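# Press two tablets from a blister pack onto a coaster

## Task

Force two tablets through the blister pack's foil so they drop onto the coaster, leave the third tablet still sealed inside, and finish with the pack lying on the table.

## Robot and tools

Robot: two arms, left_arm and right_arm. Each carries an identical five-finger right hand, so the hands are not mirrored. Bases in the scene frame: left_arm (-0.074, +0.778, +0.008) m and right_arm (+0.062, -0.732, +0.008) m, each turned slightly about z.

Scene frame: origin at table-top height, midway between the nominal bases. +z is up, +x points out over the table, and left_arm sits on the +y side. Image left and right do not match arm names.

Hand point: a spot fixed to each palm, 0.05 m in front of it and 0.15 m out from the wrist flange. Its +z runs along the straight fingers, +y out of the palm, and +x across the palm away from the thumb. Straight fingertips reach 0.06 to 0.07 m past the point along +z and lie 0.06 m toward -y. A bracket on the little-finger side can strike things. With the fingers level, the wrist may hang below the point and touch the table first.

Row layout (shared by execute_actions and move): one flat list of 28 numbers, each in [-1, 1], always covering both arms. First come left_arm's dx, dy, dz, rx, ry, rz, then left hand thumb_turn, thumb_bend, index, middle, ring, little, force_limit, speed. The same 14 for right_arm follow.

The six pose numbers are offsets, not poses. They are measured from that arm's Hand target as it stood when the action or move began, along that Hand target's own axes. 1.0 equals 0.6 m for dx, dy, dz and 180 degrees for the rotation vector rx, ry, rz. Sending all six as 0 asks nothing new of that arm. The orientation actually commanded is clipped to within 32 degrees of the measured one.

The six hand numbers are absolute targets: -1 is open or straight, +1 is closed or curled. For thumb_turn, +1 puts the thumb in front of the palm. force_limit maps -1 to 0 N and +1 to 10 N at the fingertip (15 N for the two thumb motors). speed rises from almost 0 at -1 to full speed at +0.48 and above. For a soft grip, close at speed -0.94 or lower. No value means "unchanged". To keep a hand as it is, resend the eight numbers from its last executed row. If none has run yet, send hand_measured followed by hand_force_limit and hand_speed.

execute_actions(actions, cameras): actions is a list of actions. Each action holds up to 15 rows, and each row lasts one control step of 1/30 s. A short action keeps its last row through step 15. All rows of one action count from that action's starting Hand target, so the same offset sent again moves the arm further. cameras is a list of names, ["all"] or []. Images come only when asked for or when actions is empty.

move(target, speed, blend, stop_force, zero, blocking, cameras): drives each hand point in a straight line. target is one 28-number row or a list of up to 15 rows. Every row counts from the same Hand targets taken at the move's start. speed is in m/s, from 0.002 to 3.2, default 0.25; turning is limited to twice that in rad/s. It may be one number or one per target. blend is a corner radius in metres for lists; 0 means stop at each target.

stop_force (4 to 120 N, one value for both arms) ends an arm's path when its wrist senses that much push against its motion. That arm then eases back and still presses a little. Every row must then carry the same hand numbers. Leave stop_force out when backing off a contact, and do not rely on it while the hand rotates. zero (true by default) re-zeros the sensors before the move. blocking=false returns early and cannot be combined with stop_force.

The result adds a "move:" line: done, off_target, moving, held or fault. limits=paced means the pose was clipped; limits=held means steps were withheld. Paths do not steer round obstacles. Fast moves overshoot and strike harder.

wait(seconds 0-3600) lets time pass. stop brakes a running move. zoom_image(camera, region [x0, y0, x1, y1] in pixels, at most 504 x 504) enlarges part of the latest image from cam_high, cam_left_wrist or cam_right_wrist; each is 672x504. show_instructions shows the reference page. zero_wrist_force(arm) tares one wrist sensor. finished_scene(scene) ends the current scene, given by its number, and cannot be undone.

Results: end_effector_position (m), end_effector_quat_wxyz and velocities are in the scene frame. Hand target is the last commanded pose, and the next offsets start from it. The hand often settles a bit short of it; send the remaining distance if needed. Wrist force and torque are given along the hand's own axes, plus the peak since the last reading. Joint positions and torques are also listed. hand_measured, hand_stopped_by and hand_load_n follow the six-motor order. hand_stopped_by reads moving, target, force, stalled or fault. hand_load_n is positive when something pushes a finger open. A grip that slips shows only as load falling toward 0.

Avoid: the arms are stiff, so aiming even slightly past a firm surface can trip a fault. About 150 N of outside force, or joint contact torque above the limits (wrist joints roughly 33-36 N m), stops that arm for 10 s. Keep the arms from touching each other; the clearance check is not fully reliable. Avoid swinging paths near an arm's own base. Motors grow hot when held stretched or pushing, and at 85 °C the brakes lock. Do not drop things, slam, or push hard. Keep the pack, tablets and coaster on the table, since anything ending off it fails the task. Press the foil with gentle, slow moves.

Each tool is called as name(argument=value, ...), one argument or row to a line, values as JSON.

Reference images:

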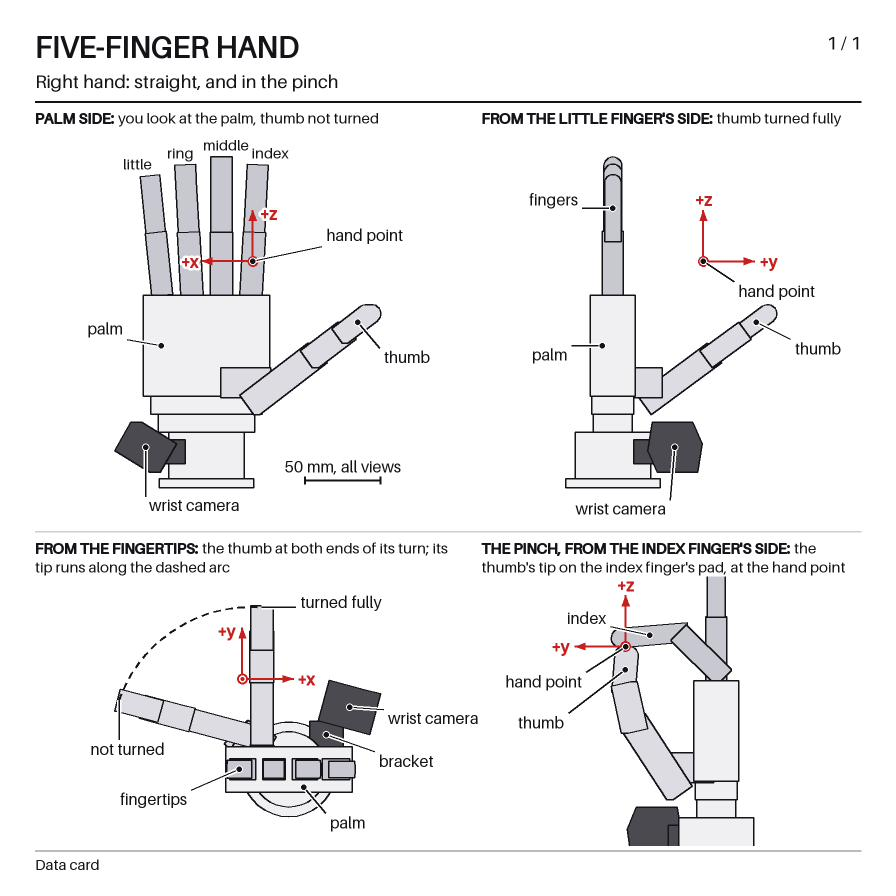

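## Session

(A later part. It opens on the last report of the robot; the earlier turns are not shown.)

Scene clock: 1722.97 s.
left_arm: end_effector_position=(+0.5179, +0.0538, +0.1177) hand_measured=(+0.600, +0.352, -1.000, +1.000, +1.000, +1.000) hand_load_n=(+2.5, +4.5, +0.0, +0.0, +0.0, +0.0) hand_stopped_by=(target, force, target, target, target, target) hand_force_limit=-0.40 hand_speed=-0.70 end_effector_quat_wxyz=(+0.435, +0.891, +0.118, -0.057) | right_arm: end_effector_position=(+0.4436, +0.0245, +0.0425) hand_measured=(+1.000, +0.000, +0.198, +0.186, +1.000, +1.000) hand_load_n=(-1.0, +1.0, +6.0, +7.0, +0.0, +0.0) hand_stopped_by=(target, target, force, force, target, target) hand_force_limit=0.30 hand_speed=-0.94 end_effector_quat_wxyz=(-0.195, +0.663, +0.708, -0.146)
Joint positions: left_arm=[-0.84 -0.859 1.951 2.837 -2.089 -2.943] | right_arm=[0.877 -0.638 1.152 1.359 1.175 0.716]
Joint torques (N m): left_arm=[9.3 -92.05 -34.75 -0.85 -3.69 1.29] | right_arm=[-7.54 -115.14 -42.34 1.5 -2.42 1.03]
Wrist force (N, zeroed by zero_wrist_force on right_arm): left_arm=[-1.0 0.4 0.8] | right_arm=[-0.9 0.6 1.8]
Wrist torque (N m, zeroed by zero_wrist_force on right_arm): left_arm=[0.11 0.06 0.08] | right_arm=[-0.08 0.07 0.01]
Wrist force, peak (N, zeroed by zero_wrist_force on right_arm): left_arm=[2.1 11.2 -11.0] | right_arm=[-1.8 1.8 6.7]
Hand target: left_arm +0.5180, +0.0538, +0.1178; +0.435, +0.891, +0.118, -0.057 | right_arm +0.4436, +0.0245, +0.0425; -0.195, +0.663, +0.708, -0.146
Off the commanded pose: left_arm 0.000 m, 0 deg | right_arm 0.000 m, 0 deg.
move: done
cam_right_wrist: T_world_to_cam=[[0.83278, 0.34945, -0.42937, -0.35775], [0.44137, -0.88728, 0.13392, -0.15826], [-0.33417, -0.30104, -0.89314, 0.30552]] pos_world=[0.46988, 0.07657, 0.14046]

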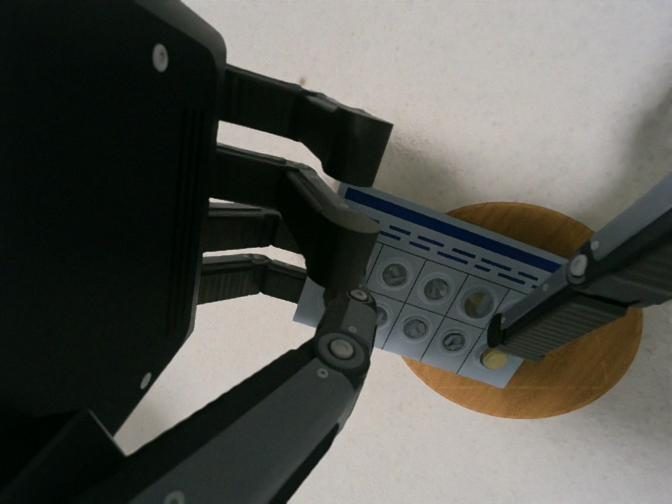

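move(
  target=[0.0311, -0.00367, 0.00805, 0, 0, 0, 0.6, 0.6, -1, 1, 1, 1, -0.4, -0.7, 0, 0, 0, 0, 0, 0, 1, 0, 0.6, 0.6, 1, 1, 0.3, -0.94],
  speed=0.02,
  cameras=["cam_right_wrist", "cam_left_wrist"],
)

zoom_image(
  camera="cam_right_wrist",
  region=[450, 250, 600, 410],
)

Scene clock: 1737.27 s.
left_arm: end_effector_position=(+0.5353, +0.0542, +0.1093) hand_measured=(+0.600, +0.352, -1.000, +1.000, +1.000, +1.000) hand_load_n=(+2.5, +4.5, +0.0, +0.0, +0.0, +0.0) hand_stopped_by=(target, force, target, target, target, target) hand_force_limit=-0.40 hand_speed=-0.70 end_effector_quat_wxyz=(+0.435, +0.891, +0.118, -0.057) | right_arm: end_effector_position=(+0.4436, +0.0245, +0.0425) hand_measured=(+1.000, +0.000, +0.198, +0.186, +1.000, +1.000) hand_load_n=(-1.0, +1.0, +6.0, +7.0, +0.0, +0.0) hand_stopped_by=(target, target, force, force, target, target) hand_force_limit=0.30 hand_speed=-0.94 end_effector_quat_wxyz=(-0.195, +0.663, +0.708, -0.146)
Joint positions: left_arm=[-0.822 -0.836 1.923 2.85 -2.101 -2.928] | right_arm=[0.877 -0.638 1.152 1.359 1.175 0.716]
Joint torques (N m): left_arm=[10.32 -66.77 -33.93 0.03 -3.02 2.88] | right_arm=[-1.49 -116.52 -43.11 1.93 -1.98 1.13]
Wrist force (N, zeroed by zero_wrist_force on right_arm): left_arm=[-1.1 0.8 0.2] | right_arm=[-0.7 0.8 1.9]
Wrist torque (N m, zeroed by zero_wrist_force on right_arm): left_arm=[0.21 0.04 -0.12] | right_arm=[-0.06 0.03 0.03]
Wrist force, peak (N, zeroed by zero_wrist_force on right_arm): left_arm=[-1.4 0.6 0.7] | right_arm=[-0.8 0.9 2.2]
Hand target: left_arm +0.5354, +0.0542, +0.1093; +0.435, +0.891, +0.118, -0.057 | right_arm +0.4436, +0.0245, +0.0425; -0.195, +0.663, +0.708, -0.146
Off the commanded pose: left_arm 0.000 m, 0 deg | right_arm 0.000 m, 0 deg.
move: done
cam_left_wrist: T_world_to_cam=[[0.53226, -0.54879, 0.64462, -0.32043], [-0.7564, 0.0337, 0.65324, 0.34759], [-0.38021, -0.83528, -0.39717, 0.40647]] pos_world=[0.58801, 0.15196, 0.14092]
cam_right_wrist: T_world_to_cam=[[0.83278, 0.34945, -0.42937, -0.35775], [0.44137, -0.88728, 0.13392, -0.15826], [-0.33417, -0.30104, -0.89314, 0.30552]] pos_world=[0.46988, 0.07657, 0.14046]
Images, in order (width x height): cam_left_wrist 672x504, cam_right_wrist 672x504.

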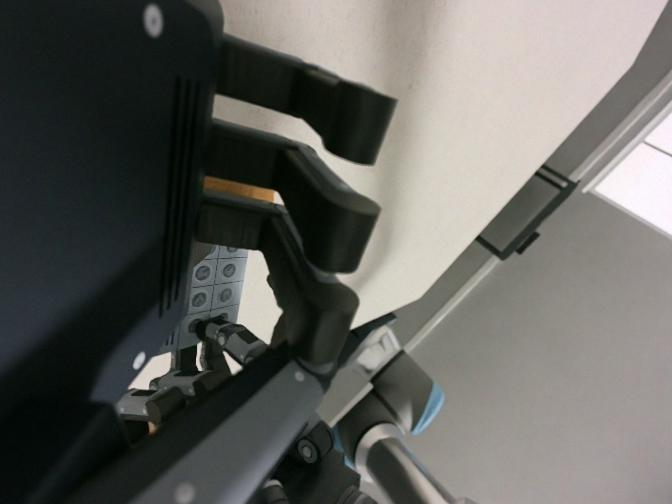

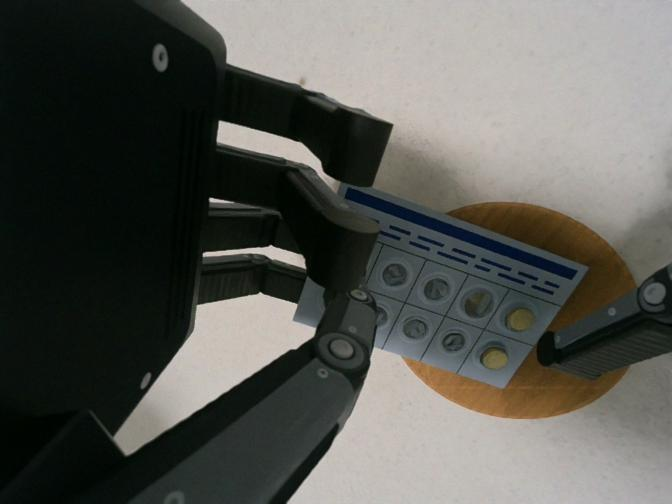

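Scaled by 3.150 from the camera's image (finer frame: 960x720).

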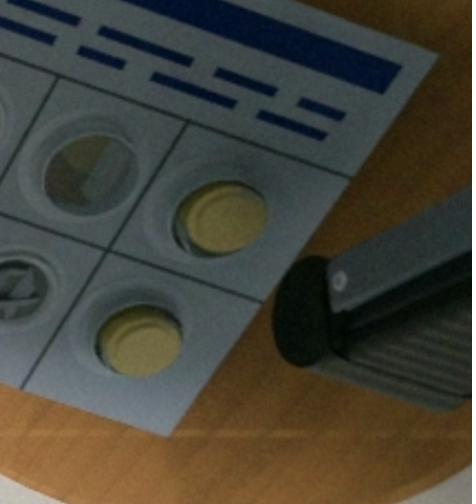

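move(
  target=[-0.0039, -0.00538, 0.00263, 0, 0, 0, 0.6, 0.6, -1, 1, 1, 1, -0.4, -0.7, 0, 0, 0, 0, 0, 0, 1, 0, 0.6, 0.6, 1, 1, 0.3, -0.94],
  speed=0.02,
  cameras=["cam_right_wrist"],
)

zoom_image(
  camera="cam_right_wrist",
  region=[450, 250, 600, 410],
)

Scene clock: 1759.60 s.
left_arm: end_effector_position=(+0.5324, +0.0545, +0.1064) hand_measured=(+0.600, +0.352, -1.000, +1.000, +1.000, +1.000) hand_load_n=(+2.5, +4.5, +0.0, +0.0, +0.0, +0.0) hand_stopped_by=(target, force, target, target, target, target) hand_force_limit=-0.40 hand_speed=-0.70 end_effector_quat_wxyz=(+0.435, +0.891, +0.118, -0.057) | right_arm: end_effector_position=(+0.4436, +0.0245, +0.0425) hand_measured=(+1.000, +0.000, +0.198, +0.186, +1.000, +1.000) hand_load_n=(-1.0, +0.5, +6.0, +7.0, +0.0, +0.0) hand_stopped_by=(target, target, force, force, target, target) hand_force_limit=0.30 hand_speed=-0.94 end_effector_quat_wxyz=(-0.195, +0.663, +0.708, -0.146)
Joint positions: left_arm=[-0.825 -0.834 1.927 2.842 -2.1 -2.93] | right_arm=[0.877 -0.638 1.152 1.359 1.175 0.716]
Joint torques (N m): left_arm=[-6.41 -65.8 -14.13 -7.92 1.45 -1.84] | right_arm=[1.76 -115.59 -42.49 3.44 -1.88 0.92]
Wrist force (N, zeroed by zero_wrist_force on right_arm): left_arm=[-1.1 0.7 0.5] | right_arm=[-0.9 0.8 1.9]
Wrist torque (N m, zeroed by zero_wrist_force on right_arm): left_arm=[0.18 0.03 -0.12] | right_arm=[-0.05 0.06 0.01]
Wrist force, peak (N, zeroed by zero_wrist_force on right_arm): left_arm=[-1.4 0.7 0.7] | right_arm=[-0.8 0.8 2.4]
Hand target: left_arm +0.5323, +0.0545, +0.1064; +0.435, +0.891, +0.118, -0.057 | right_arm +0.4436, +0.0245, +0.0425; -0.195, +0.663, +0.708, -0.146
Off the commanded pose: left_arm 0.000 m, 0 deg | right_arm 0.000 m, 0 deg.
move: done
cam_right_wrist: T_world_to_cam=[[0.83278, 0.34945, -0.42937, -0.35775], [0.44137, -0.88728, 0.13392, -0.15826], [-0.33417, -0.30104, -0.89314, 0.30552]] pos_world=[0.46988, 0.07657, 0.14046]

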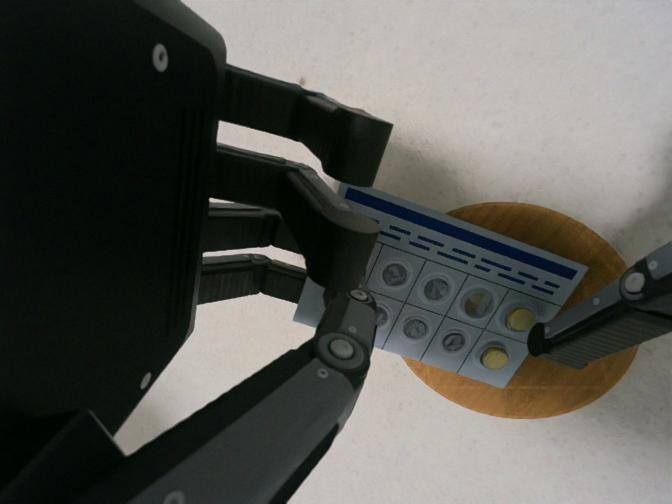

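Scaled by 3.150 from the camera's image (finer frame: 960x720).

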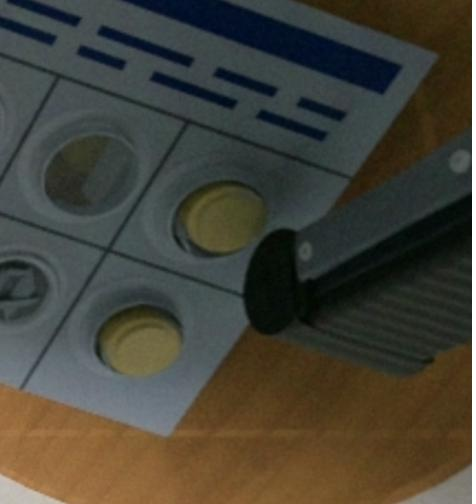

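move(
  target=[-0.00476, -0.01298, 0.0096, 0, 0, 0, 0.6, 0.6, -1, 1, 1, 1, -0.4, -0.7, 0, 0, 0, 0, 0, 0, 1, 0, 0.6, 0.6, 1, 1, 0.3, -0.94],
  speed=0.004,
  stop_force=5,
  cameras=["cam_right_wrist"],
)

zoom_image(
  camera="cam_right_wrist",
  region=[450, 250, 600, 410],
)

Scene clock: 1768.37 s.
left_arm: end_effector_position=(+0.5303, +0.0544, +0.1025) hand_measured=(+0.600, +0.352, -1.000, +1.000, +1.000, +1.000) hand_load_n=(+2.5, +4.5, -4.5, +0.0, +0.0, +0.0) hand_stopped_by=(target, force, target, target, target, target) hand_force_limit=-0.40 hand_speed=-0.70 end_effector_quat_wxyz=(+0.435, +0.891, +0.118, -0.057) | right_arm: end_effector_position=(+0.4436, +0.0245, +0.0425) hand_measured=(+1.000, +0.000, +0.198, +0.186, +1.000, +1.000) hand_load_n=(-1.0, +1.0, +6.0, +9.0, +0.0, +0.0) hand_stopped_by=(target, target, force, force, target, target) hand_force_limit=0.30 hand_speed=-0.94 end_effector_quat_wxyz=(-0.195, +0.663, +0.708, -0.146)
Joint positions: left_arm=[-0.827 -0.829 1.93 2.833 -2.098 -2.932] | right_arm=[0.877 -0.638 1.152 1.359 1.175 0.716]
Joint torques (N m): left_arm=[2.4 -85.9 -25.08 1.27 -1.51 1.31] | right_arm=[2.88 -117.07 -41.52 4.61 -2.09 0.79]
Wrist force (N, zeroed by zero_wrist_force on right_arm): left_arm=[1.4 4.2 -4.1] | right_arm=[-1.8 -0.6 3.6]
Wrist torque (N m, zeroed by zero_wrist_force on right_arm): left_arm=[0.29 0.09 0.04] | right_arm=[0.02 -0.01 0.06]
Wrist force, peak (N, zeroed by zero_wrist_force on right_arm): left_arm=[1.8 4.3 -4.2] | right_arm=[-1.6 -0.2 4.1]
Hand target: left_arm +0.5303, +0.0544, +0.1026; +0.435, +0.891, +0.118, -0.057 (not the last commanded pose) | right_arm +0.4436, +0.0245, +0.0425; -0.195, +0.663, +0.708, -0.146
Off the commanded pose: left_arm 0.006 m, 0 deg | right_arm 0.000 m, 0 deg.
move: contact (left_arm)
cam_right_wrist: T_world_to_cam=[[0.83278, 0.34945, -0.42937, -0.35775], [0.44137, -0.88728, 0.13392, -0.15826], [-0.33417, -0.30104, -0.89314, 0.30552]] pos_world=[0.46988, 0.07657, 0.14046]

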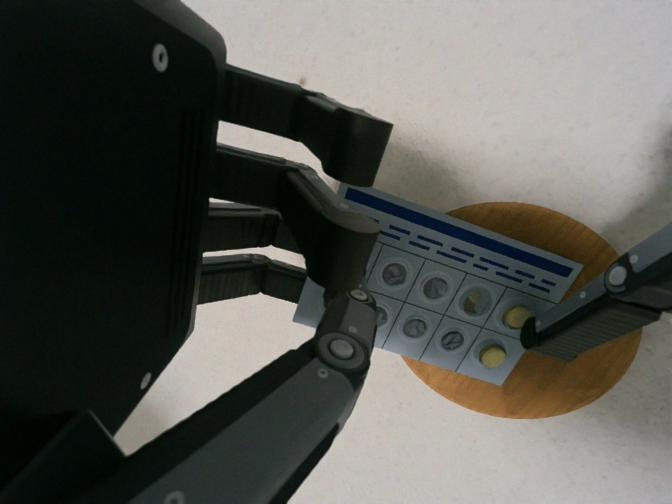

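Scaled by 3.150 from the camera's image (finer frame: 960x720).

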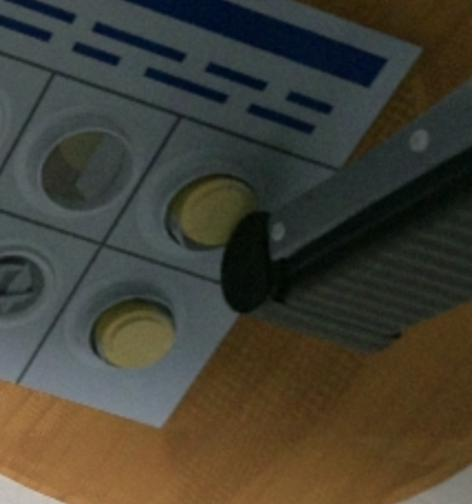

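move(
  target=[-0.00397, -0.01328, 0.00923, 0, 0, 0, 0.6, 0.6, -1, 1, 1, 1, -0.4, -0.7, 0, 0, 0, 0, 0, 0, 1, 0, 0.6, 0.6, 1, 1, 0.3, -0.94],
  speed=0.003,
  stop_force=13,
  zero=false,
  cameras=["cam_right_wrist"],
)

zoom_image(
  camera="cam_right_wrist",
  region=[450, 250, 600, 410],
)

Scene clock: 1780.23 s.
left_arm: end_effector_position=(+0.5297, +0.0544, +0.1013) hand_measured=(+0.600, +0.352, -0.998, +1.000, +1.000, +1.000) hand_load_n=(+2.5, +4.5, -12.5, +0.0, +0.0, +0.0) hand_stopped_by=(target, force, target, target, target, target) hand_force_limit=-0.40 hand_speed=-0.70 end_effector_quat_wxyz=(+0.435, +0.891, +0.118, -0.057) | right_arm: end_effector_position=(+0.4436, +0.0245, +0.0425) hand_measured=(+1.000, +0.000, +0.198, +0.186, +1.000, +1.000) hand_load_n=(-1.0, +1.0, +6.0, +9.5, +0.0, +0.0) hand_stopped_by=(target, target, force, force, target, target) hand_force_limit=0.30 hand_speed=-0.94 end_effector_quat_wxyz=(-0.195, +0.663, +0.708, -0.146)
Joint positions: left_arm=[-0.828 -0.827 1.931 2.831 -2.098 -2.932] | right_arm=[0.877 -0.638 1.152 1.359 1.175 0.716]
Joint torques (N m): left_arm=[-2.85 -77.39 -20.27 2.28 -0.94 0.33] | right_arm=[4.81 -116.77 -43.22 5.6 -2.04 1.16]
Wrist force (N, zeroed by zero_wrist_force on right_arm): left_arm=[3.4 9.2 -10.6] | right_arm=[-2.0 -0.7 4.7]
Wrist torque (N m, zeroed by zero_wrist_force on right_arm): left_arm=[0.41 0.17 0.12] | right_arm=[0.03 -0.06 0.07]
Wrist force, peak (N, zeroed by zero_wrist_force on right_arm): left_arm=[3.8 9.3 -11.0] | right_arm=[-2.2 -0.5 5.0]
Hand target: left_arm +0.5297, +0.0544, +0.1014; +0.435, +0.891, +0.118, -0.057 (not the last commanded pose) | right_arm +0.4436, +0.0245, +0.0425; -0.195, +0.663, +0.708, -0.146
Off the commanded pose: left_arm 0.009 m, 0 deg | right_arm 0.000 m, 0 deg.
move: contact (left_arm)
cam_right_wrist: T_world_to_cam=[[0.83278, 0.34945, -0.42937, -0.35775], [0.44137, -0.88728, 0.13392, -0.15826], [-0.33417, -0.30104, -0.89314, 0.30552]] pos_world=[0.46988, 0.07657, 0.14046]

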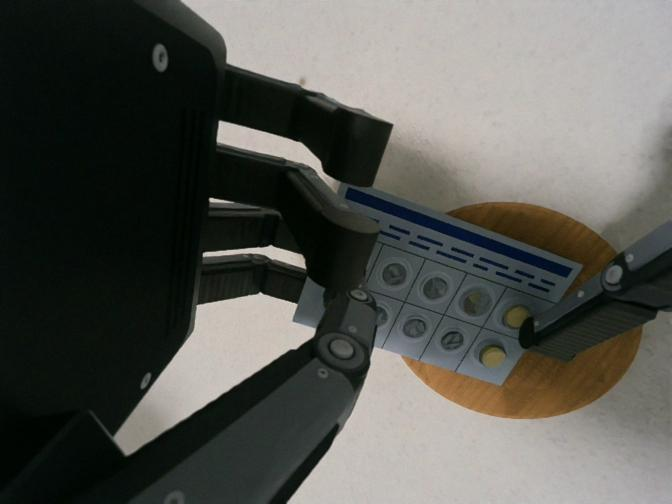

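Scaled by 3.150 from the camera's image (finer frame: 960x720).

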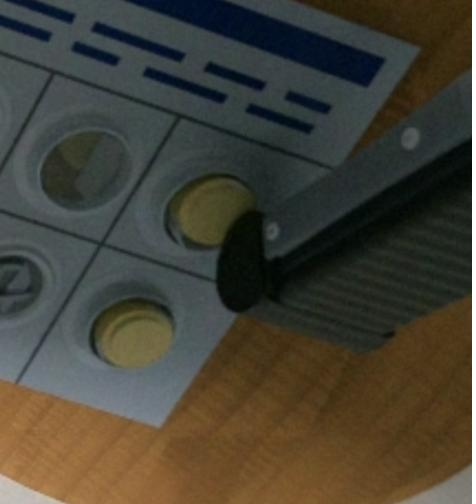

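move(
  target=[-0.00397, -0.01328, 0.00923, 0, 0, 0, 0.6, 0.6, -1, 1, 1, 1, -0.4, -0.7, 0, 0, 0, 0, 0, 0, 1, 0, 0.6, 0.6, 1, 1, 0.3, -0.94],
  speed=0.003,
  stop_force=16,
  zero=false,
  cameras=["cam_right_wrist"],
)

zoom_image(
  camera="cam_right_wrist",
  region=[450, 250, 600, 410],
)

Scene clock: 1787.77 s.
left_arm: end_effector_position=(+0.5281, +0.0544, +0.0980) hand_measured=(+0.600, +0.352, -0.998, +1.000, +1.000, +1.000) hand_load_n=(+2.5, +4.5, -16.0, +0.0, +0.0, +0.0) hand_stopped_by=(target, force, target, target, target, target) hand_force_limit=-0.40 hand_speed=-0.70 end_effector_quat_wxyz=(+0.435, +0.891, +0.118, -0.057) | right_arm: end_effector_position=(+0.4436, +0.0245, +0.0425) hand_measured=(+1.000, +0.000, +0.198, +0.186, +1.000, +1.000) hand_load_n=(-1.0, +1.5, +5.5, +10.0, +0.0, +0.0) hand_stopped_by=(target, target, force, force, target, target) hand_force_limit=0.30 hand_speed=-0.94 end_effector_quat_wxyz=(-0.195, +0.663, +0.708, -0.146)
Joint positions: left_arm=[-0.829 -0.823 1.933 2.823 -2.096 -2.934] | right_arm=[0.877 -0.638 1.152 1.359 1.175 0.716]
Joint torques (N m): left_arm=[-4.62 -71.11 -15.48 2.65 -0.51 0.1] | right_arm=[2.92 -114 -42.68 6.52 -2.16 0.74]
Wrist force (N, zeroed by zero_wrist_force on right_arm): left_arm=[4.2 11.5 -13.2] | right_arm=[-1.8 -0.7 4.8]
Wrist torque (N m, zeroed by zero_wrist_force on right_arm): left_arm=[0.48 0.14 0.16] | right_arm=[0.00 -0.04 0.04]
Wrist force, peak (N, zeroed by zero_wrist_force on right_arm): left_arm=[4.3 11.4 -13.4] | right_arm=[-2.3 -0.5 5.1]
Hand target: left_arm +0.5281, +0.0544, +0.0981; +0.435, +0.891, +0.118, -0.057 (not the last commanded pose) | right_arm +0.4436, +0.0245, +0.0425; -0.195, +0.663, +0.708, -0.146
Off the commanded pose: left_arm 0.006 m, 0 deg | right_arm 0.000 m, 0 deg.
move: contact (left_arm)
cam_right_wrist: T_world_to_cam=[[0.83278, 0.34945, -0.42937, -0.35775], [0.44137, -0.88728, 0.13392, -0.15826], [-0.33417, -0.30104, -0.89314, 0.30552]] pos_world=[0.46988, 0.07657, 0.14046]

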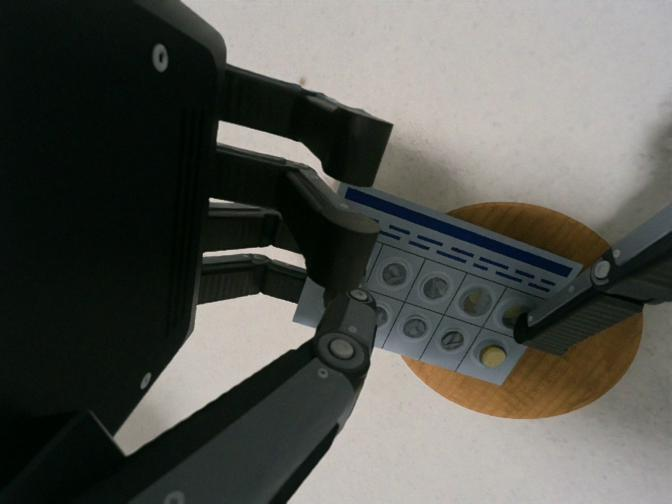

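Scaled by 3.150 from the camera's image (finer frame: 960x720).

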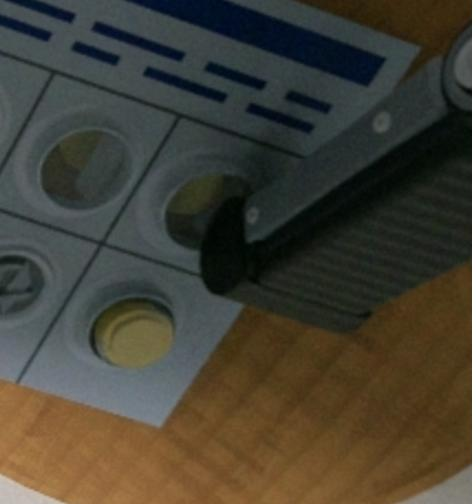

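move(
  target=[
    [0.00635, 0.02125, -0.01477, 0, 0, 0, 0.6, 0.6, -1, 1, 1, 1, -0.4, -0.7, 0, 0, 0, 0, 0, 0, 1, 0, 0.6, 0.6, 1, 1, 0.3, -0.94],
    [0.0064, 0.0213, -0.1815, 0, 0, 0, 0.6, 0.6, -1, 1, 1, 1, -0.4, -0.7, 0, 0, 0, 0, 0, 0, 1, 0, 0.6, 0.6, 1, 1, 0.3, -0.94],
  ],
  speed=[0.02, 0.08],
  cameras=["cam_right_wrist", "cam_left_wrist"],
)

zoom_image(
  camera="cam_right_wrist",
  region=[400, 210, 620, 420],
)

Scene clock: 1796.57 s.
left_arm: end_effector_position=(+0.5351, +0.1331, +0.1740) hand_measured=(+0.600, +0.352, -1.000, +1.000, +1.000, +1.000) hand_load_n=(+2.5, +4.5, +0.0, +0.0, +0.0, +0.0) hand_stopped_by=(target, force, target, target, target, target) hand_force_limit=-0.40 hand_speed=-0.70 end_effector_quat_wxyz=(+0.435, +0.891, +0.118, -0.057) | right_arm: end_effector_position=(+0.4436, +0.0245, +0.0425) hand_measured=(+1.000, +0.000, +0.198, +0.186, +1.000, +1.000) hand_load_n=(-1.0, +1.0, +5.5, +7.0, +0.0, +0.0) hand_stopped_by=(target, target, force, force, target, target) hand_force_limit=0.30 hand_speed=-0.94 end_effector_quat_wxyz=(-0.195, +0.663, +0.708, -0.146)
Joint positions: left_arm=[-0.751 -0.983 2.026 2.926 -2.151 -2.867] | right_arm=[0.877 -0.638 1.152 1.359 1.175 0.716]
Joint torques (N m): left_arm=[7.37 -83.22 -15.81 -0.76 -4 2.86] | right_arm=[3.67 -114.82 -42.53 7.24 -1.41 0.79]
Wrist force (N, zeroed by zero_wrist_force on right_arm): left_arm=[-1.2 0.1 0.4] | right_arm=[-0.7 0.8 2.1]
Wrist torque (N m, zeroed by zero_wrist_force on right_arm): left_arm=[0.07 0.07 -0.17] | right_arm=[-0.07 0.04 0.02]
Wrist force, peak (N, zeroed by zero_wrist_force on right_arm): left_arm=[4.0 11.5 -13.6] | right_arm=[-1.6 -0.6 5.1]
Hand target: left_arm +0.5351, +0.1332, +0.1741; +0.435, +0.891, +0.118, -0.057 | right_arm +0.4436, +0.0245, +0.0425; -0.195, +0.663, +0.708, -0.146
Off the commanded pose: left_arm 0.000 m, 0 deg | right_arm 0.000 m, 0 deg.
move: done
cam_left_wrist: T_world_to_cam=[[0.53208, -0.54859, 0.64493, -0.31862], [-0.75662, 0.03381, 0.65298, 0.30267], [-0.38003, -0.83541, -0.39708, 0.49782]] pos_world=[0.58772, 0.23086, 0.20552]
cam_right_wrist: T_world_to_cam=[[0.83278, 0.34945, -0.42937, -0.35775], [0.44137, -0.88728, 0.13392, -0.15826], [-0.33417, -0.30104, -0.89314, 0.30552]] pos_world=[0.46988, 0.07657, 0.14046]
Images, in order (width x height): cam_left_wrist 672x504, cam_right_wrist 672x504.

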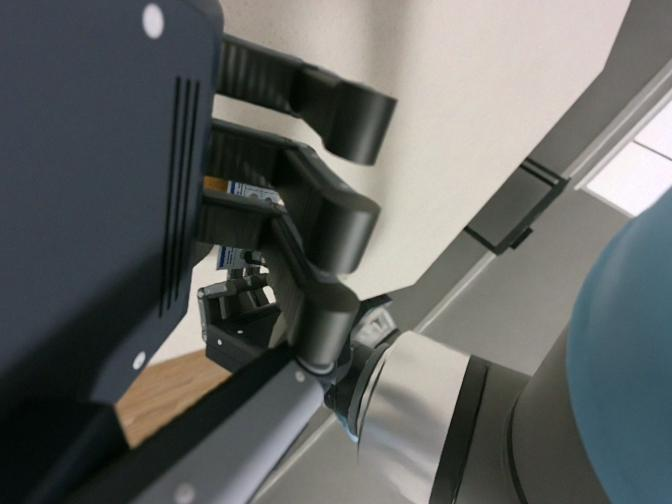

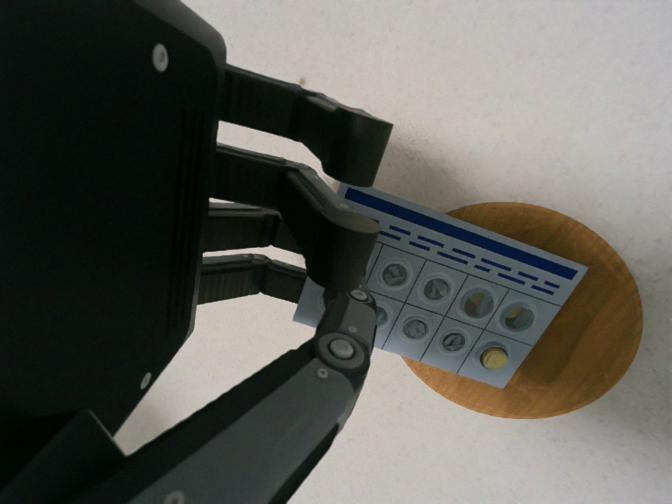

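Scaled by 2.291 from the camera's image (finer frame: 960x720).

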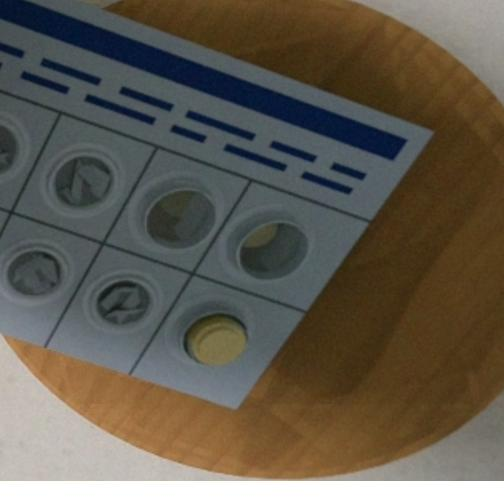

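execute_actions(
  actions=[],
  cameras=["all"],
)

Scene clock: 1833.10 s.
left_arm: end_effector_position=(+0.5351, +0.1332, +0.1741) hand_measured=(+0.600, +0.352, -1.000, +1.000, +1.000, +1.000) hand_load_n=(+2.5, +4.5, +0.0, +0.0, +0.0, +0.0) hand_stopped_by=(target, force, target, target, target, target) hand_force_limit=-0.40 hand_speed=-0.70 end_effector_quat_wxyz=(+0.435, +0.891, +0.118, -0.057) | right_arm: end_effector_position=(+0.4436, +0.0245, +0.0425) hand_measured=(+1.000, +0.000, +0.198, +0.186, +1.000, +1.000) hand_load_n=(-1.0, +0.5, +6.0, +7.0, +0.0, +0.0) hand_stopped_by=(target, target, force, force, target, target) hand_force_limit=0.30 hand_speed=-0.94 end_effector_quat_wxyz=(-0.195, +0.663, +0.708, -0.146)
Joint positions: left_arm=[-0.751 -0.983 2.026 2.926 -2.151 -2.867] | right_arm=[0.877 -0.638 1.152 1.359 1.175 0.716]
Joint velocities: within noise
Joint torques (N m): left_arm=[8.6 -83.9 -17.35 -0.23 -3.91 2.84] | right_arm=[1.02 -116.58 -42.82 7.4 -0.97 0.89]
Wrist force (N, zeroed by zero_wrist_force on right_arm): left_arm=[-1.0 -0.1 0.6] | right_arm=[-0.9 0.6 2.1]
Wrist torque (N m, zeroed by zero_wrist_force on right_arm): left_arm=[0.04 0.01 -0.15] | right_arm=[-0.10 0.06 0.01]
Wrist force, peak (N, zeroed by zero_wrist_force on right_arm): left_arm=[-1.5 -0.1 0.7] | right_arm=[-0.8 0.9 2.3]
Hand target: left_arm +0.5351, +0.1332, +0.1741; +0.435, +0.891, +0.118, -0.057 | right_arm +0.4436, +0.0245, +0.0425; -0.195, +0.663, +0.708, -0.146
Off the commanded pose: left_arm 0.000 m, 0 deg | right_arm 0.000 m, 0 deg.
camera_calibration:
cam_left_wrist: T_world_to_cam=[[0.53208, -0.54859, 0.64493, -0.31863], [-0.75662, 0.03381, 0.65298, 0.3026], [-0.38003, -0.83541, -0.39708, 0.49794]] pos_world=[0.58772, 0.23095, 0.20562]
cam_right_wrist: T_world_to_cam=[[0.83278, 0.34945, -0.42937, -0.35775], [0.44137, -0.88728, 0.13392, -0.15826], [-0.33417, -0.30104, -0.89314, 0.30552]] pos_world=[0.46988, 0.07657, 0.14046]

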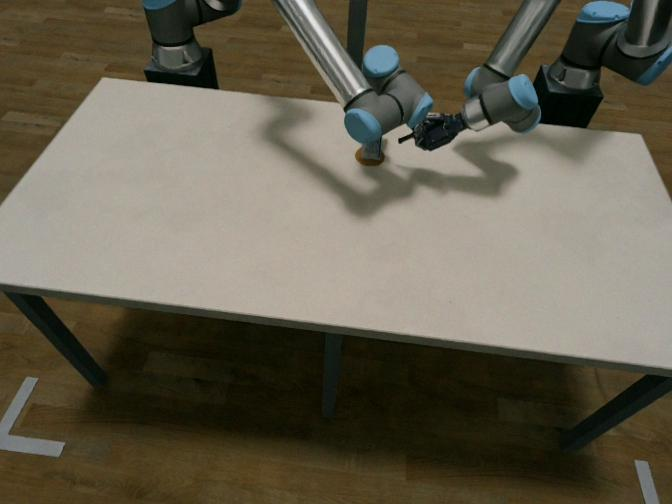

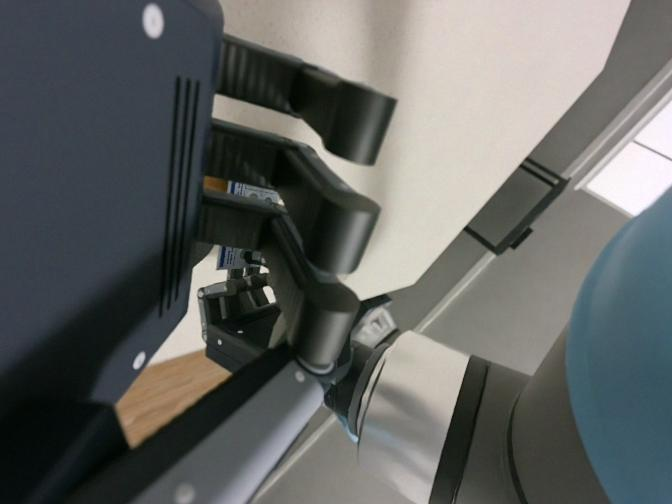

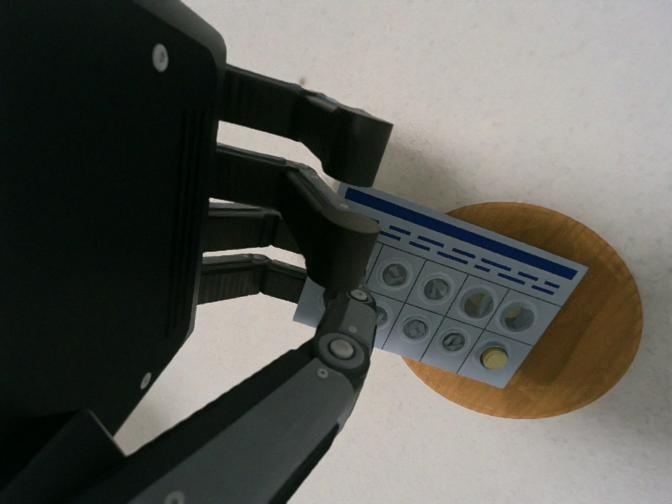

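move(
  target=[0,0,-0.3333,0,0,0,0.6,0.6,-1,1,1,1,-0.4,-0.7,0,0,0,0,0,0,1,0,0.6,0.6,1,1,0.3,-0.94],
  speed=0.15,
  cameras=[],
)

move(
  target=[0,0,0,0,0,0,0.6,0.6,-1,1,1,1,-0.4,-0.7,0.00825,-0.0465,-0.0882,0,0,0,1,0,0.6,0.6,1,1,0.3,-0.94],
  speed=0.02,
  cameras=["cam_right_wrist"],
)

Scene clock: 1841.13 s.
left_arm: end_effector_position=(+0.5350, +0.2908, +0.2971) hand_measured=(+0.600, +0.352, -1.000, +1.000, +1.000, +1.000) hand_load_n=(+2.5, +4.5, +0.0, +0.0, +0.0, +0.0) hand_stopped_by=(target, force, target, target, target, target) hand_force_limit=-0.40 hand_speed=-0.70 end_effector_quat_wxyz=(+0.435, +0.891, +0.118, -0.057) | right_arm: end_effector_position=(+0.4436, +0.0245, +0.0425) hand_measured=(+1.000, +0.000, +0.198, +0.186, +1.000, +1.000) hand_load_n=(-1.0, +0.5, +6.0, +7.0, +0.0, +0.0) hand_stopped_by=(target, target, force, force, target, target) hand_force_limit=0.30 hand_speed=-0.94 end_effector_quat_wxyz=(-0.195, +0.663, +0.708, -0.146)
Joint positions: left_arm=[-0.575 -1.274 2.146 3.197 -2.263 -2.699] | right_arm=[0.877 -0.638 1.152 1.359 1.175 0.716]
Joint torques (N m): left_arm=[9.32 -69.47 -22.89 -0.13 -3.88 3.21] | right_arm=[2.55 -114.58 -43.25 7.11 0.5 0.9]
Wrist force (N, zeroed by zero_wrist_force on right_arm): left_arm=[-0.9 0.1 0.2] | right_arm=[-1.0 0.7 2.2]
Wrist torque (N m, zeroed by zero_wrist_force on right_arm): left_arm=[0.07 -0.02 -0.12] | right_arm=[-0.09 0.07 0.00]
Wrist force, peak (N, zeroed by zero_wrist_force on right_arm): left_arm=[-1.1 -0.1 1.6] | right_arm=[-1.0 0.6 2.4]
Hand target: left_arm +0.5350, +0.2909, +0.2971; +0.435, +0.891, +0.118, -0.057 | right_arm +0.4436, +0.0245, +0.0425; -0.195, +0.663, +0.708, -0.146
Off the commanded pose: left_arm 0.000 m, 0 deg | right_arm 0.000 m, 0 deg.
move: done

Scene clock: 1844.43 s.
left_arm: end_effector_position=(+0.5350, +0.2909, +0.2971) hand_measured=(+0.600, +0.352, -1.000, +1.000, +1.000, +1.000) hand_load_n=(+2.5, +4.0, +0.0, +0.0, +0.0, +0.0) hand_stopped_by=(target, force, target, target, target, target) hand_force_limit=-0.40 hand_speed=-0.70 end_effector_quat_wxyz=(+0.435, +0.891, +0.118, -0.057) | right_arm: end_effector_position=(+0.4437, +0.0246, +0.1025) hand_measured=(+1.000, +0.000, +0.198, +0.186, +1.000, +1.000) hand_load_n=(-1.0, +0.5, +6.0, +7.0, +0.0, +0.0) hand_stopped_by=(target, target, force, force, target, target) hand_force_limit=0.30 hand_speed=-0.94 end_effector_quat_wxyz=(-0.195, +0.663, +0.708, -0.146)
Joint positions: left_arm=[-0.575 -1.274 2.146 3.197 -2.263 -2.699] | right_arm=[0.877 -0.688 1.131 1.43 1.175 0.716]
Joint torques (N m): left_arm=[10.77 -67.3 -24.05 -0.09 -4.08 2.7] | right_arm=[-18 -127.32 -43.92 7.61 0.9 -2.35]
Wrist force (N, zeroed by zero_wrist_force on right_arm): left_arm=[-0.9 0.2 1.0] | right_arm=[-1.0 0.7 1.9]
Wrist torque (N m, zeroed by zero_wrist_force on right_arm): left_arm=[0.03 -0.04 -0.12] | right_arm=[-0.06 0.09 0.01]
Wrist force, peak (N, zeroed by zero_wrist_force on right_arm): left_arm=[-1.3 0.4 0.6] | right_arm=[-0.9 0.9 2.4]
Hand target: left_arm +0.5350, +0.2909, +0.2971; +0.435, +0.891, +0.118, -0.057 | right_arm +0.4437, +0.0246, +0.1026; -0.195, +0.663, +0.708, -0.146
Off the commanded pose: left_arm 0.000 m, 0 deg | right_arm 0.000 m, 0 deg.
move: done
cam_right_wrist: T_world_to_cam=[[0.83278, 0.34945, -0.42937, -0.33212], [0.44137, -0.88728, 0.13392, -0.16633], [-0.33417, -0.30104, -0.89314, 0.35905]] pos_world=[0.46998, 0.07657, 0.20036]

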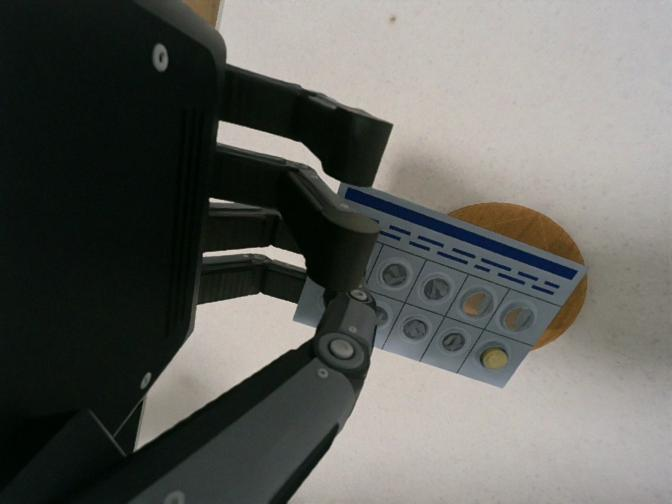

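move(
  target=[0,0,0,0,0,0,0.6,0.6,-1,1,1,1,-0.4,-0.7,0.01425,-0.1641,-0.0255,0,0,0,1,0,0.6,0.6,1,1,0.3,-0.94],
  speed=0.06,
  cameras=["cam_right_wrist"],
)

Scene clock: 1853.43 s.
left_arm: end_effector_position=(+0.5350, +0.2909, +0.2971) hand_measured=(+0.600, +0.352, -1.000, +1.000, +1.000, +1.000) hand_load_n=(+2.5, +4.5, +0.0, +0.0, +0.0, +0.0) hand_stopped_by=(target, force, target, target, target, target) hand_force_limit=-0.40 hand_speed=-0.70 end_effector_quat_wxyz=(+0.435, +0.891, +0.118, -0.057) | right_arm: end_effector_position=(+0.3638, +0.0246, +0.1626) hand_measured=(+1.000, +0.000, +0.198, +0.186, +1.000, +1.000) hand_load_n=(-1.0, +1.0, +6.0, +7.0, +0.0, +0.0) hand_stopped_by=(target, target, force, force, target, target) hand_force_limit=0.30 hand_speed=-0.94 end_effector_quat_wxyz=(-0.195, +0.663, +0.708, -0.146)
Joint positions: left_arm=[-0.575 -1.274 2.146 3.197 -2.263 -2.699] | right_arm=[0.949 -0.795 1.209 1.429 1.155 0.791]
Joint torques (N m): left_arm=[8.35 -67.58 -25.83 -0.35 -3.89 2.84] | right_arm=[11.42 -123.14 -23.82 8.03 -3.13 1.82]
Wrist force (N, zeroed by zero_wrist_force on right_arm): left_arm=[-0.9 0.1 0.2] | right_arm=[-0.9 0.6 1.7]
Wrist torque (N m, zeroed by zero_wrist_force on right_arm): left_arm=[0.08 -0.01 -0.12] | right_arm=[-0.08 0.07 -0.13]
Wrist force, peak (N, zeroed by zero_wrist_force on right_arm): left_arm=[-1.1 0.2 1.0] | right_arm=[-0.9 1.3 2.3]
Hand target: left_arm +0.5350, +0.2909, +0.2971; +0.435, +0.891, +0.118, -0.057 | right_arm +0.3637, +0.0246, +0.1626; -0.195, +0.663, +0.708, -0.146
Off the commanded pose: left_arm 0.000 m, 0 deg | right_arm 0.000 m, 0 deg.
move: done
cam_right_wrist: T_world_to_cam=[[0.83278, 0.34945, -0.42937, -0.23977], [0.44137, -0.88728, 0.13392, -0.13911], [-0.33417, -0.30104, -0.89314, 0.38603]] pos_world=[0.39008, 0.07657, 0.26046]

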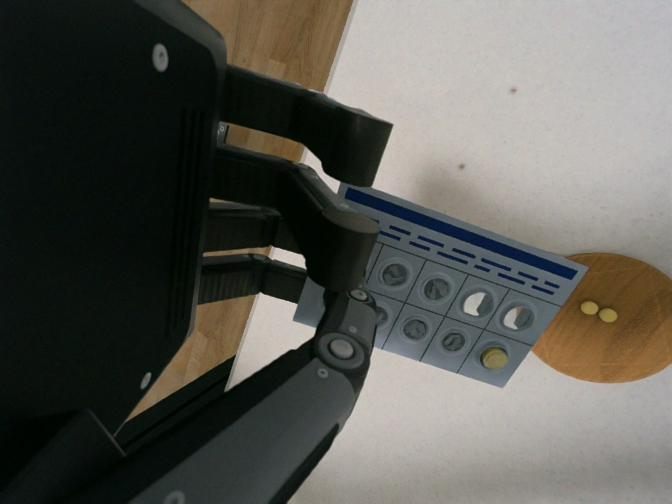

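move(
  target=[0,0,0,0,0,0,0.6,0.6,-1,1,1,1,-0.4,-0.7,-0.2363,-0.2110,0.2077,-0.1430,-0.0112,-0.0075,1,0,0.6,0.6,1,1,0.3,-0.94],
  speed=0.12,
  cameras=["cam_right_wrist","cam_high"],
)

Scene clock: 1896.43 s.
left_arm: end_effector_position=(+0.5350, +0.2909, +0.2971) hand_measured=(+0.600, +0.352, -1.000, +1.000, +1.000, +1.000) hand_load_n=(+2.5, +4.5, +0.0, +0.0, +0.0, +0.0) hand_stopped_by=(target, force, target, target, target, target) hand_force_limit=-0.40 hand_speed=-0.70 end_effector_quat_wxyz=(+0.435, +0.891, +0.118, -0.057) | right_arm: end_effector_position=(+0.1999, -0.1199, +0.1002) hand_measured=(+1.000, +0.000, +0.198, +0.186, +1.000, +1.000) hand_load_n=(-1.0, +0.5, +6.0, +7.0, +0.5, +0.0) hand_stopped_by=(target, target, force, force, target, target) hand_force_limit=0.30 hand_speed=-0.94 end_effector_quat_wxyz=(-0.032, +0.679, +0.734, +0.006)
Joint positions: left_arm=[-0.575 -1.274 2.146 3.197 -2.263 -2.699] | right_arm=[1.189 -1.095 1.774 0.86 1.514 1.077]
Joint torques (N m): left_arm=[8.6 -67.39 -27.3 -0.36 -3.76 2.84] | right_arm=[13.48 -95.19 -18.51 -0.13 2.55 1.37]
Wrist force (N, zeroed by zero_wrist_force on right_arm): left_arm=[-0.5 0.1 0.4] | right_arm=[-0.8 -0.1 2.1]
Wrist torque (N m, zeroed by zero_wrist_force on right_arm): left_arm=[0.06 -0.08 -0.10] | right_arm=[-0.11 0.00 -0.16]
Wrist force, peak (N, zeroed by zero_wrist_force on right_arm): left_arm=[-1.2 0.1 0.9] | right_arm=[-1.5 -1.2 2.4]
Hand target: left_arm +0.5350, +0.2909, +0.2971; +0.435, +0.891, +0.118, -0.057 | right_arm +0.1998, -0.1200, +0.1002; -0.032, +0.679, +0.734, +0.006
Off the commanded pose: left_arm 0.000 m, 0 deg | right_arm 0.000 m, 0 deg.
move: done
cam_right_wrist: T_world_to_cam=[[0.93657, 0.34969, -0.02338, -0.14097], [0.33907, -0.88719, 0.31294, -0.18411], [0.08869, -0.30102, -0.94949, 0.15318]] pos_world=[0.18086, -0.06793, 0.19976]
Images, in order (width x height): cam_high 672x504, cam_right_wrist 672x504.

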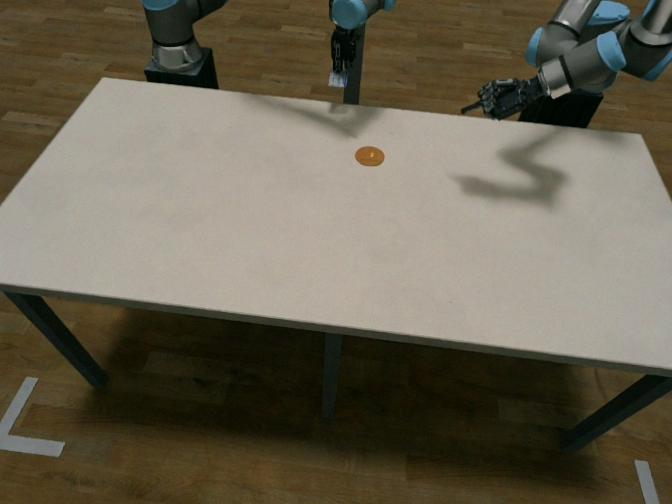

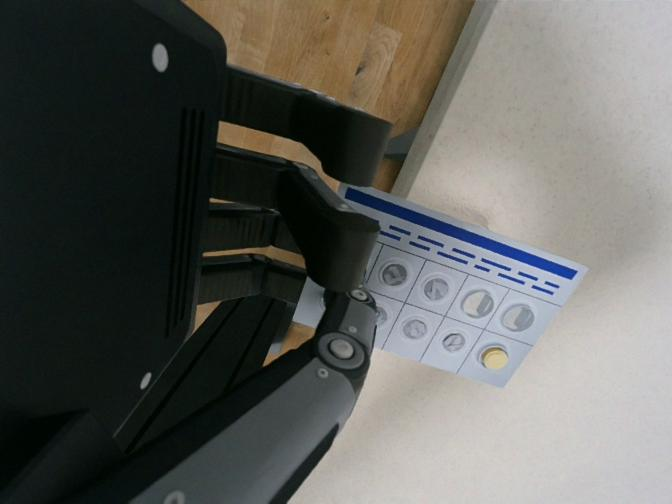

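move(
  target=[0,0,0,0,0,0,0.6,0.6,-1,1,1,1,-0.4,-0.7,-0.0069,0.0043,0.1249,0,0,0,1,0,0.6,0.6,1,1,0.3,-0.94],
  speed=0.06,
  cameras=["cam_right_wrist"],
)

Scene clock: 1906.77 s.
left_arm: end_effector_position=(+0.5350, +0.2909, +0.2971) hand_measured=(+0.600, +0.352, -1.000, +1.000, +1.000, +1.000) hand_load_n=(+2.5, +4.5, +0.0, +0.5, +0.0, +0.0) hand_stopped_by=(target, force, target, target, target, target) hand_force_limit=-0.40 hand_speed=-0.70 end_effector_quat_wxyz=(+0.435, +0.891, +0.118, -0.057) | right_arm: end_effector_position=(+0.1998, -0.1200, +0.0251) hand_measured=(+1.000, +0.000, +0.198, +0.186, +1.000, +1.000) hand_load_n=(-1.0, +0.5, +5.5, +7.0, +0.0, +0.0) hand_stopped_by=(target, target, force, force, target, target) hand_force_limit=0.30 hand_speed=-0.94 end_effector_quat_wxyz=(-0.032, +0.679, +0.734, +0.006)
Joint positions: left_arm=[-0.575 -1.274 2.146 3.197 -2.263 -2.699] | right_arm=[1.189 -1.01 1.806 0.743 1.514 1.077]
Joint torques (N m): left_arm=[8.06 -67.7 -28.52 -0.44 -4.01 2.46] | right_arm=[11.68 -60.59 -14.82 0.39 1.06 2.12]
Wrist force (N, zeroed by zero_wrist_force on right_arm): left_arm=[-0.8 0.1 0.6] | right_arm=[-0.7 -0.1 2.0]
Wrist torque (N m, zeroed by zero_wrist_force on right_arm): left_arm=[0.06 -0.05 -0.11] | right_arm=[-0.10 -0.01 -0.15]
Wrist force, peak (N, zeroed by zero_wrist_force on right_arm): left_arm=[-1.1 -0.3 0.9] | right_arm=[-0.7 0.1 2.7]
Hand target: left_arm +0.5350, +0.2909, +0.2971; +0.435, +0.891, +0.118, -0.057 | right_arm +0.1998, -0.1200, +0.0251; -0.032, +0.679, +0.734, +0.006
Off the commanded pose: left_arm 0.000 m, 0 deg | right_arm 0.000 m, 0 deg.
move: done
cam_right_wrist: T_world_to_cam=[[0.9366, 0.34963, -0.02326, -0.14261], [0.33897, -0.8872, 0.313, -0.16068], [0.0888, -0.30105, -0.94947, 0.08193]] pos_world=[0.18076, -0.06803, 0.12477]

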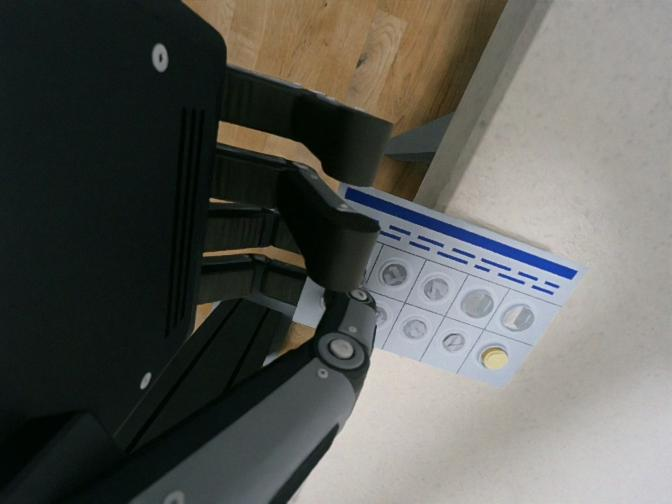

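move(
  target=[0,0,0,0,0,0,0.6,0.6,-1,1,1,1,-0.4,-0.7,-0.00275,0.0017,0.04995,0,0,0,1,0,0.6,0.6,1,1,0.3,-0.94],
  speed=0.004,
  stop_force=4,
  cameras=["cam_right_wrist"],
)

Scene clock: 1916.20 s.
left_arm: end_effector_position=(+0.5350, +0.2909, +0.2971) hand_measured=(+0.600, +0.352, -1.000, +1.000, +1.000, +1.000) hand_load_n=(+2.5, +4.5, +0.0, +0.0, +0.0, +0.0) hand_stopped_by=(target, force, target, target, target, target) hand_force_limit=-0.40 hand_speed=-0.70 end_effector_quat_wxyz=(+0.435, +0.891, +0.118, -0.057) | right_arm: end_effector_position=(+0.1997, -0.1201, +0.0046) hand_measured=(+1.000, +0.000, +0.198, +0.186, +1.000, +1.000) hand_load_n=(-1.5, +0.5, +3.5, +7.0, +0.5, +0.0) hand_stopped_by=(target, target, force, force, target, target) hand_force_limit=0.30 hand_speed=-0.94 end_effector_quat_wxyz=(-0.032, +0.679, +0.734, +0.006)
Joint positions: left_arm=[-0.575 -1.274 2.146 3.197 -2.263 -2.699] | right_arm=[1.189 -0.985 1.812 0.712 1.514 1.077]
Joint torques (N m): left_arm=[7.35 -66.59 -31.2 -0.66 -3.65 2.42] | right_arm=[9.68 -95.6 -27.45 6.87 1.94 1.86]
Wrist force (N, zeroed by zero_wrist_force on right_arm): left_arm=[-0.6 0.0 0.7] | right_arm=[-0.1 -0.8 -2.2]
Wrist torque (N m, zeroed by zero_wrist_force on right_arm): left_arm=[0.03 -0.09 -0.10] | right_arm=[-0.27 0.05 -0.18]
Wrist force, peak (N, zeroed by zero_wrist_force on right_arm): left_arm=[-1.3 0.1 0.7] | right_arm=[0.0 -1.5 -2.3]
Hand target: left_arm +0.5350, +0.2909, +0.2971; +0.435, +0.891, +0.118, -0.057 | right_arm +0.1998, -0.1200, +0.0046; -0.032, +0.679, +0.734, +0.006 (not the last commanded pose)
Off the commanded pose: left_arm 0.000 m, 0 deg | right_arm 0.010 m, 0 deg.
move: contact (right_arm)
cam_right_wrist: T_world_to_cam=[[0.9366, 0.34963, -0.02326, -0.14309], [0.33897, -0.8872, 0.313, -0.15424], [0.0888, -0.30105, -0.94947, 0.06237]] pos_world=[0.18076, -0.06803, 0.10416]

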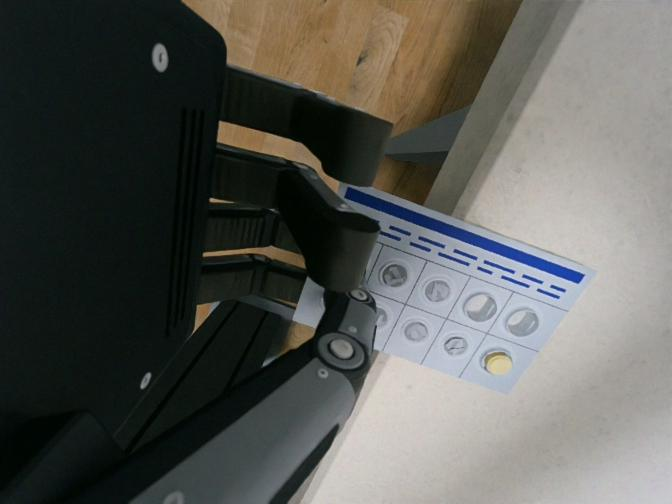

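move(
  target=[0,0,0,0,0,0,0.6,0.6,-1,1,1,1,-0.4,-0.7,0,0,0,0,0,0,1,0,-1,-1,1,1,0.3,-0.6],
  speed=0.02,
  cameras=["cam_right_wrist"],
)

Scene clock: 1924.73 s.
left_arm: end_effector_position=(+0.5350, +0.2909, +0.2971) hand_measured=(+0.600, +0.352, -1.000, +1.000, +1.000, +1.000) hand_load_n=(+2.5, +4.5, +0.0, +0.0, +0.0, +0.0) hand_stopped_by=(target, force, target, target, target, target) hand_force_limit=-0.40 hand_speed=-0.70 end_effector_quat_wxyz=(+0.435, +0.891, +0.118, -0.057) | right_arm: end_effector_position=(+0.1998, -0.1200, +0.0046) hand_measured=(+1.000, +0.000, -1.000, -1.000, +1.000, +1.000) hand_load_n=(+0.0, +0.0, +0.0, +0.0, +0.0, +0.0) hand_stopped_by=(target, target, target, target, target, target) hand_force_limit=0.30 hand_speed=-0.60 end_effector_quat_wxyz=(-0.032, +0.679, +0.734, +0.006)
Joint positions: left_arm=[-0.575 -1.274 2.146 3.197 -2.263 -2.699] | right_arm=[1.189 -0.985 1.812 0.712 1.514 1.077]
Joint torques (N m): left_arm=[6.47 -67.25 -32.5 -0.58 -3.61 2.48] | right_arm=[7.23 -97.19 -34.16 7.08 1.13 1.54]
Wrist force (N, zeroed by zero_wrist_force on right_arm): left_arm=[-1.1 0.0 0.4] | right_arm=[-0.9 0.2 2.0]
Wrist torque (N m, zeroed by zero_wrist_force on right_arm): left_arm=[0.04 0.00 -0.13] | right_arm=[-0.08 0.03 -0.16]
Wrist force, peak (N, zeroed by zero_wrist_force on right_arm): left_arm=[-1.4 0.2 0.6] | right_arm=[-0.3 -1.2 -2.3]
Hand target: left_arm +0.5350, +0.2909, +0.2971; +0.435, +0.891, +0.118, -0.057 | right_arm +0.1998, -0.1200, +0.0046; -0.032, +0.679, +0.734, +0.006
Off the commanded pose: left_arm 0.000 m, 0 deg | right_arm 0.000 m, 0 deg.
move: done
cam_right_wrist: T_world_to_cam=[[0.9366, 0.34963, -0.02326, -0.14309], [0.33897, -0.8872, 0.313, -0.15424], [0.0888, -0.30105, -0.94947, 0.06237]] pos_world=[0.18076, -0.06803, 0.10416]

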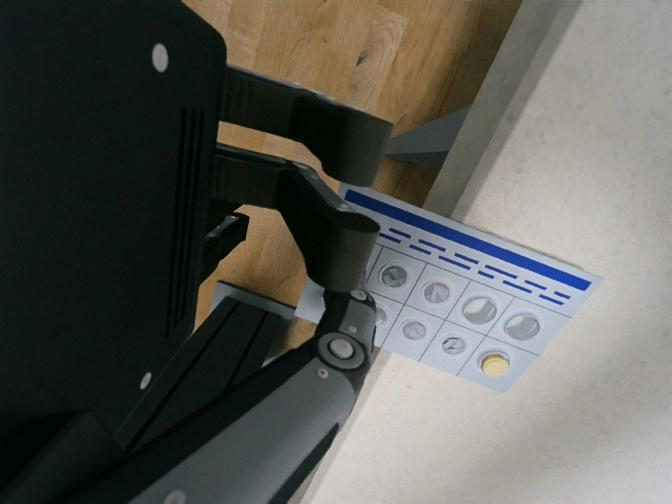

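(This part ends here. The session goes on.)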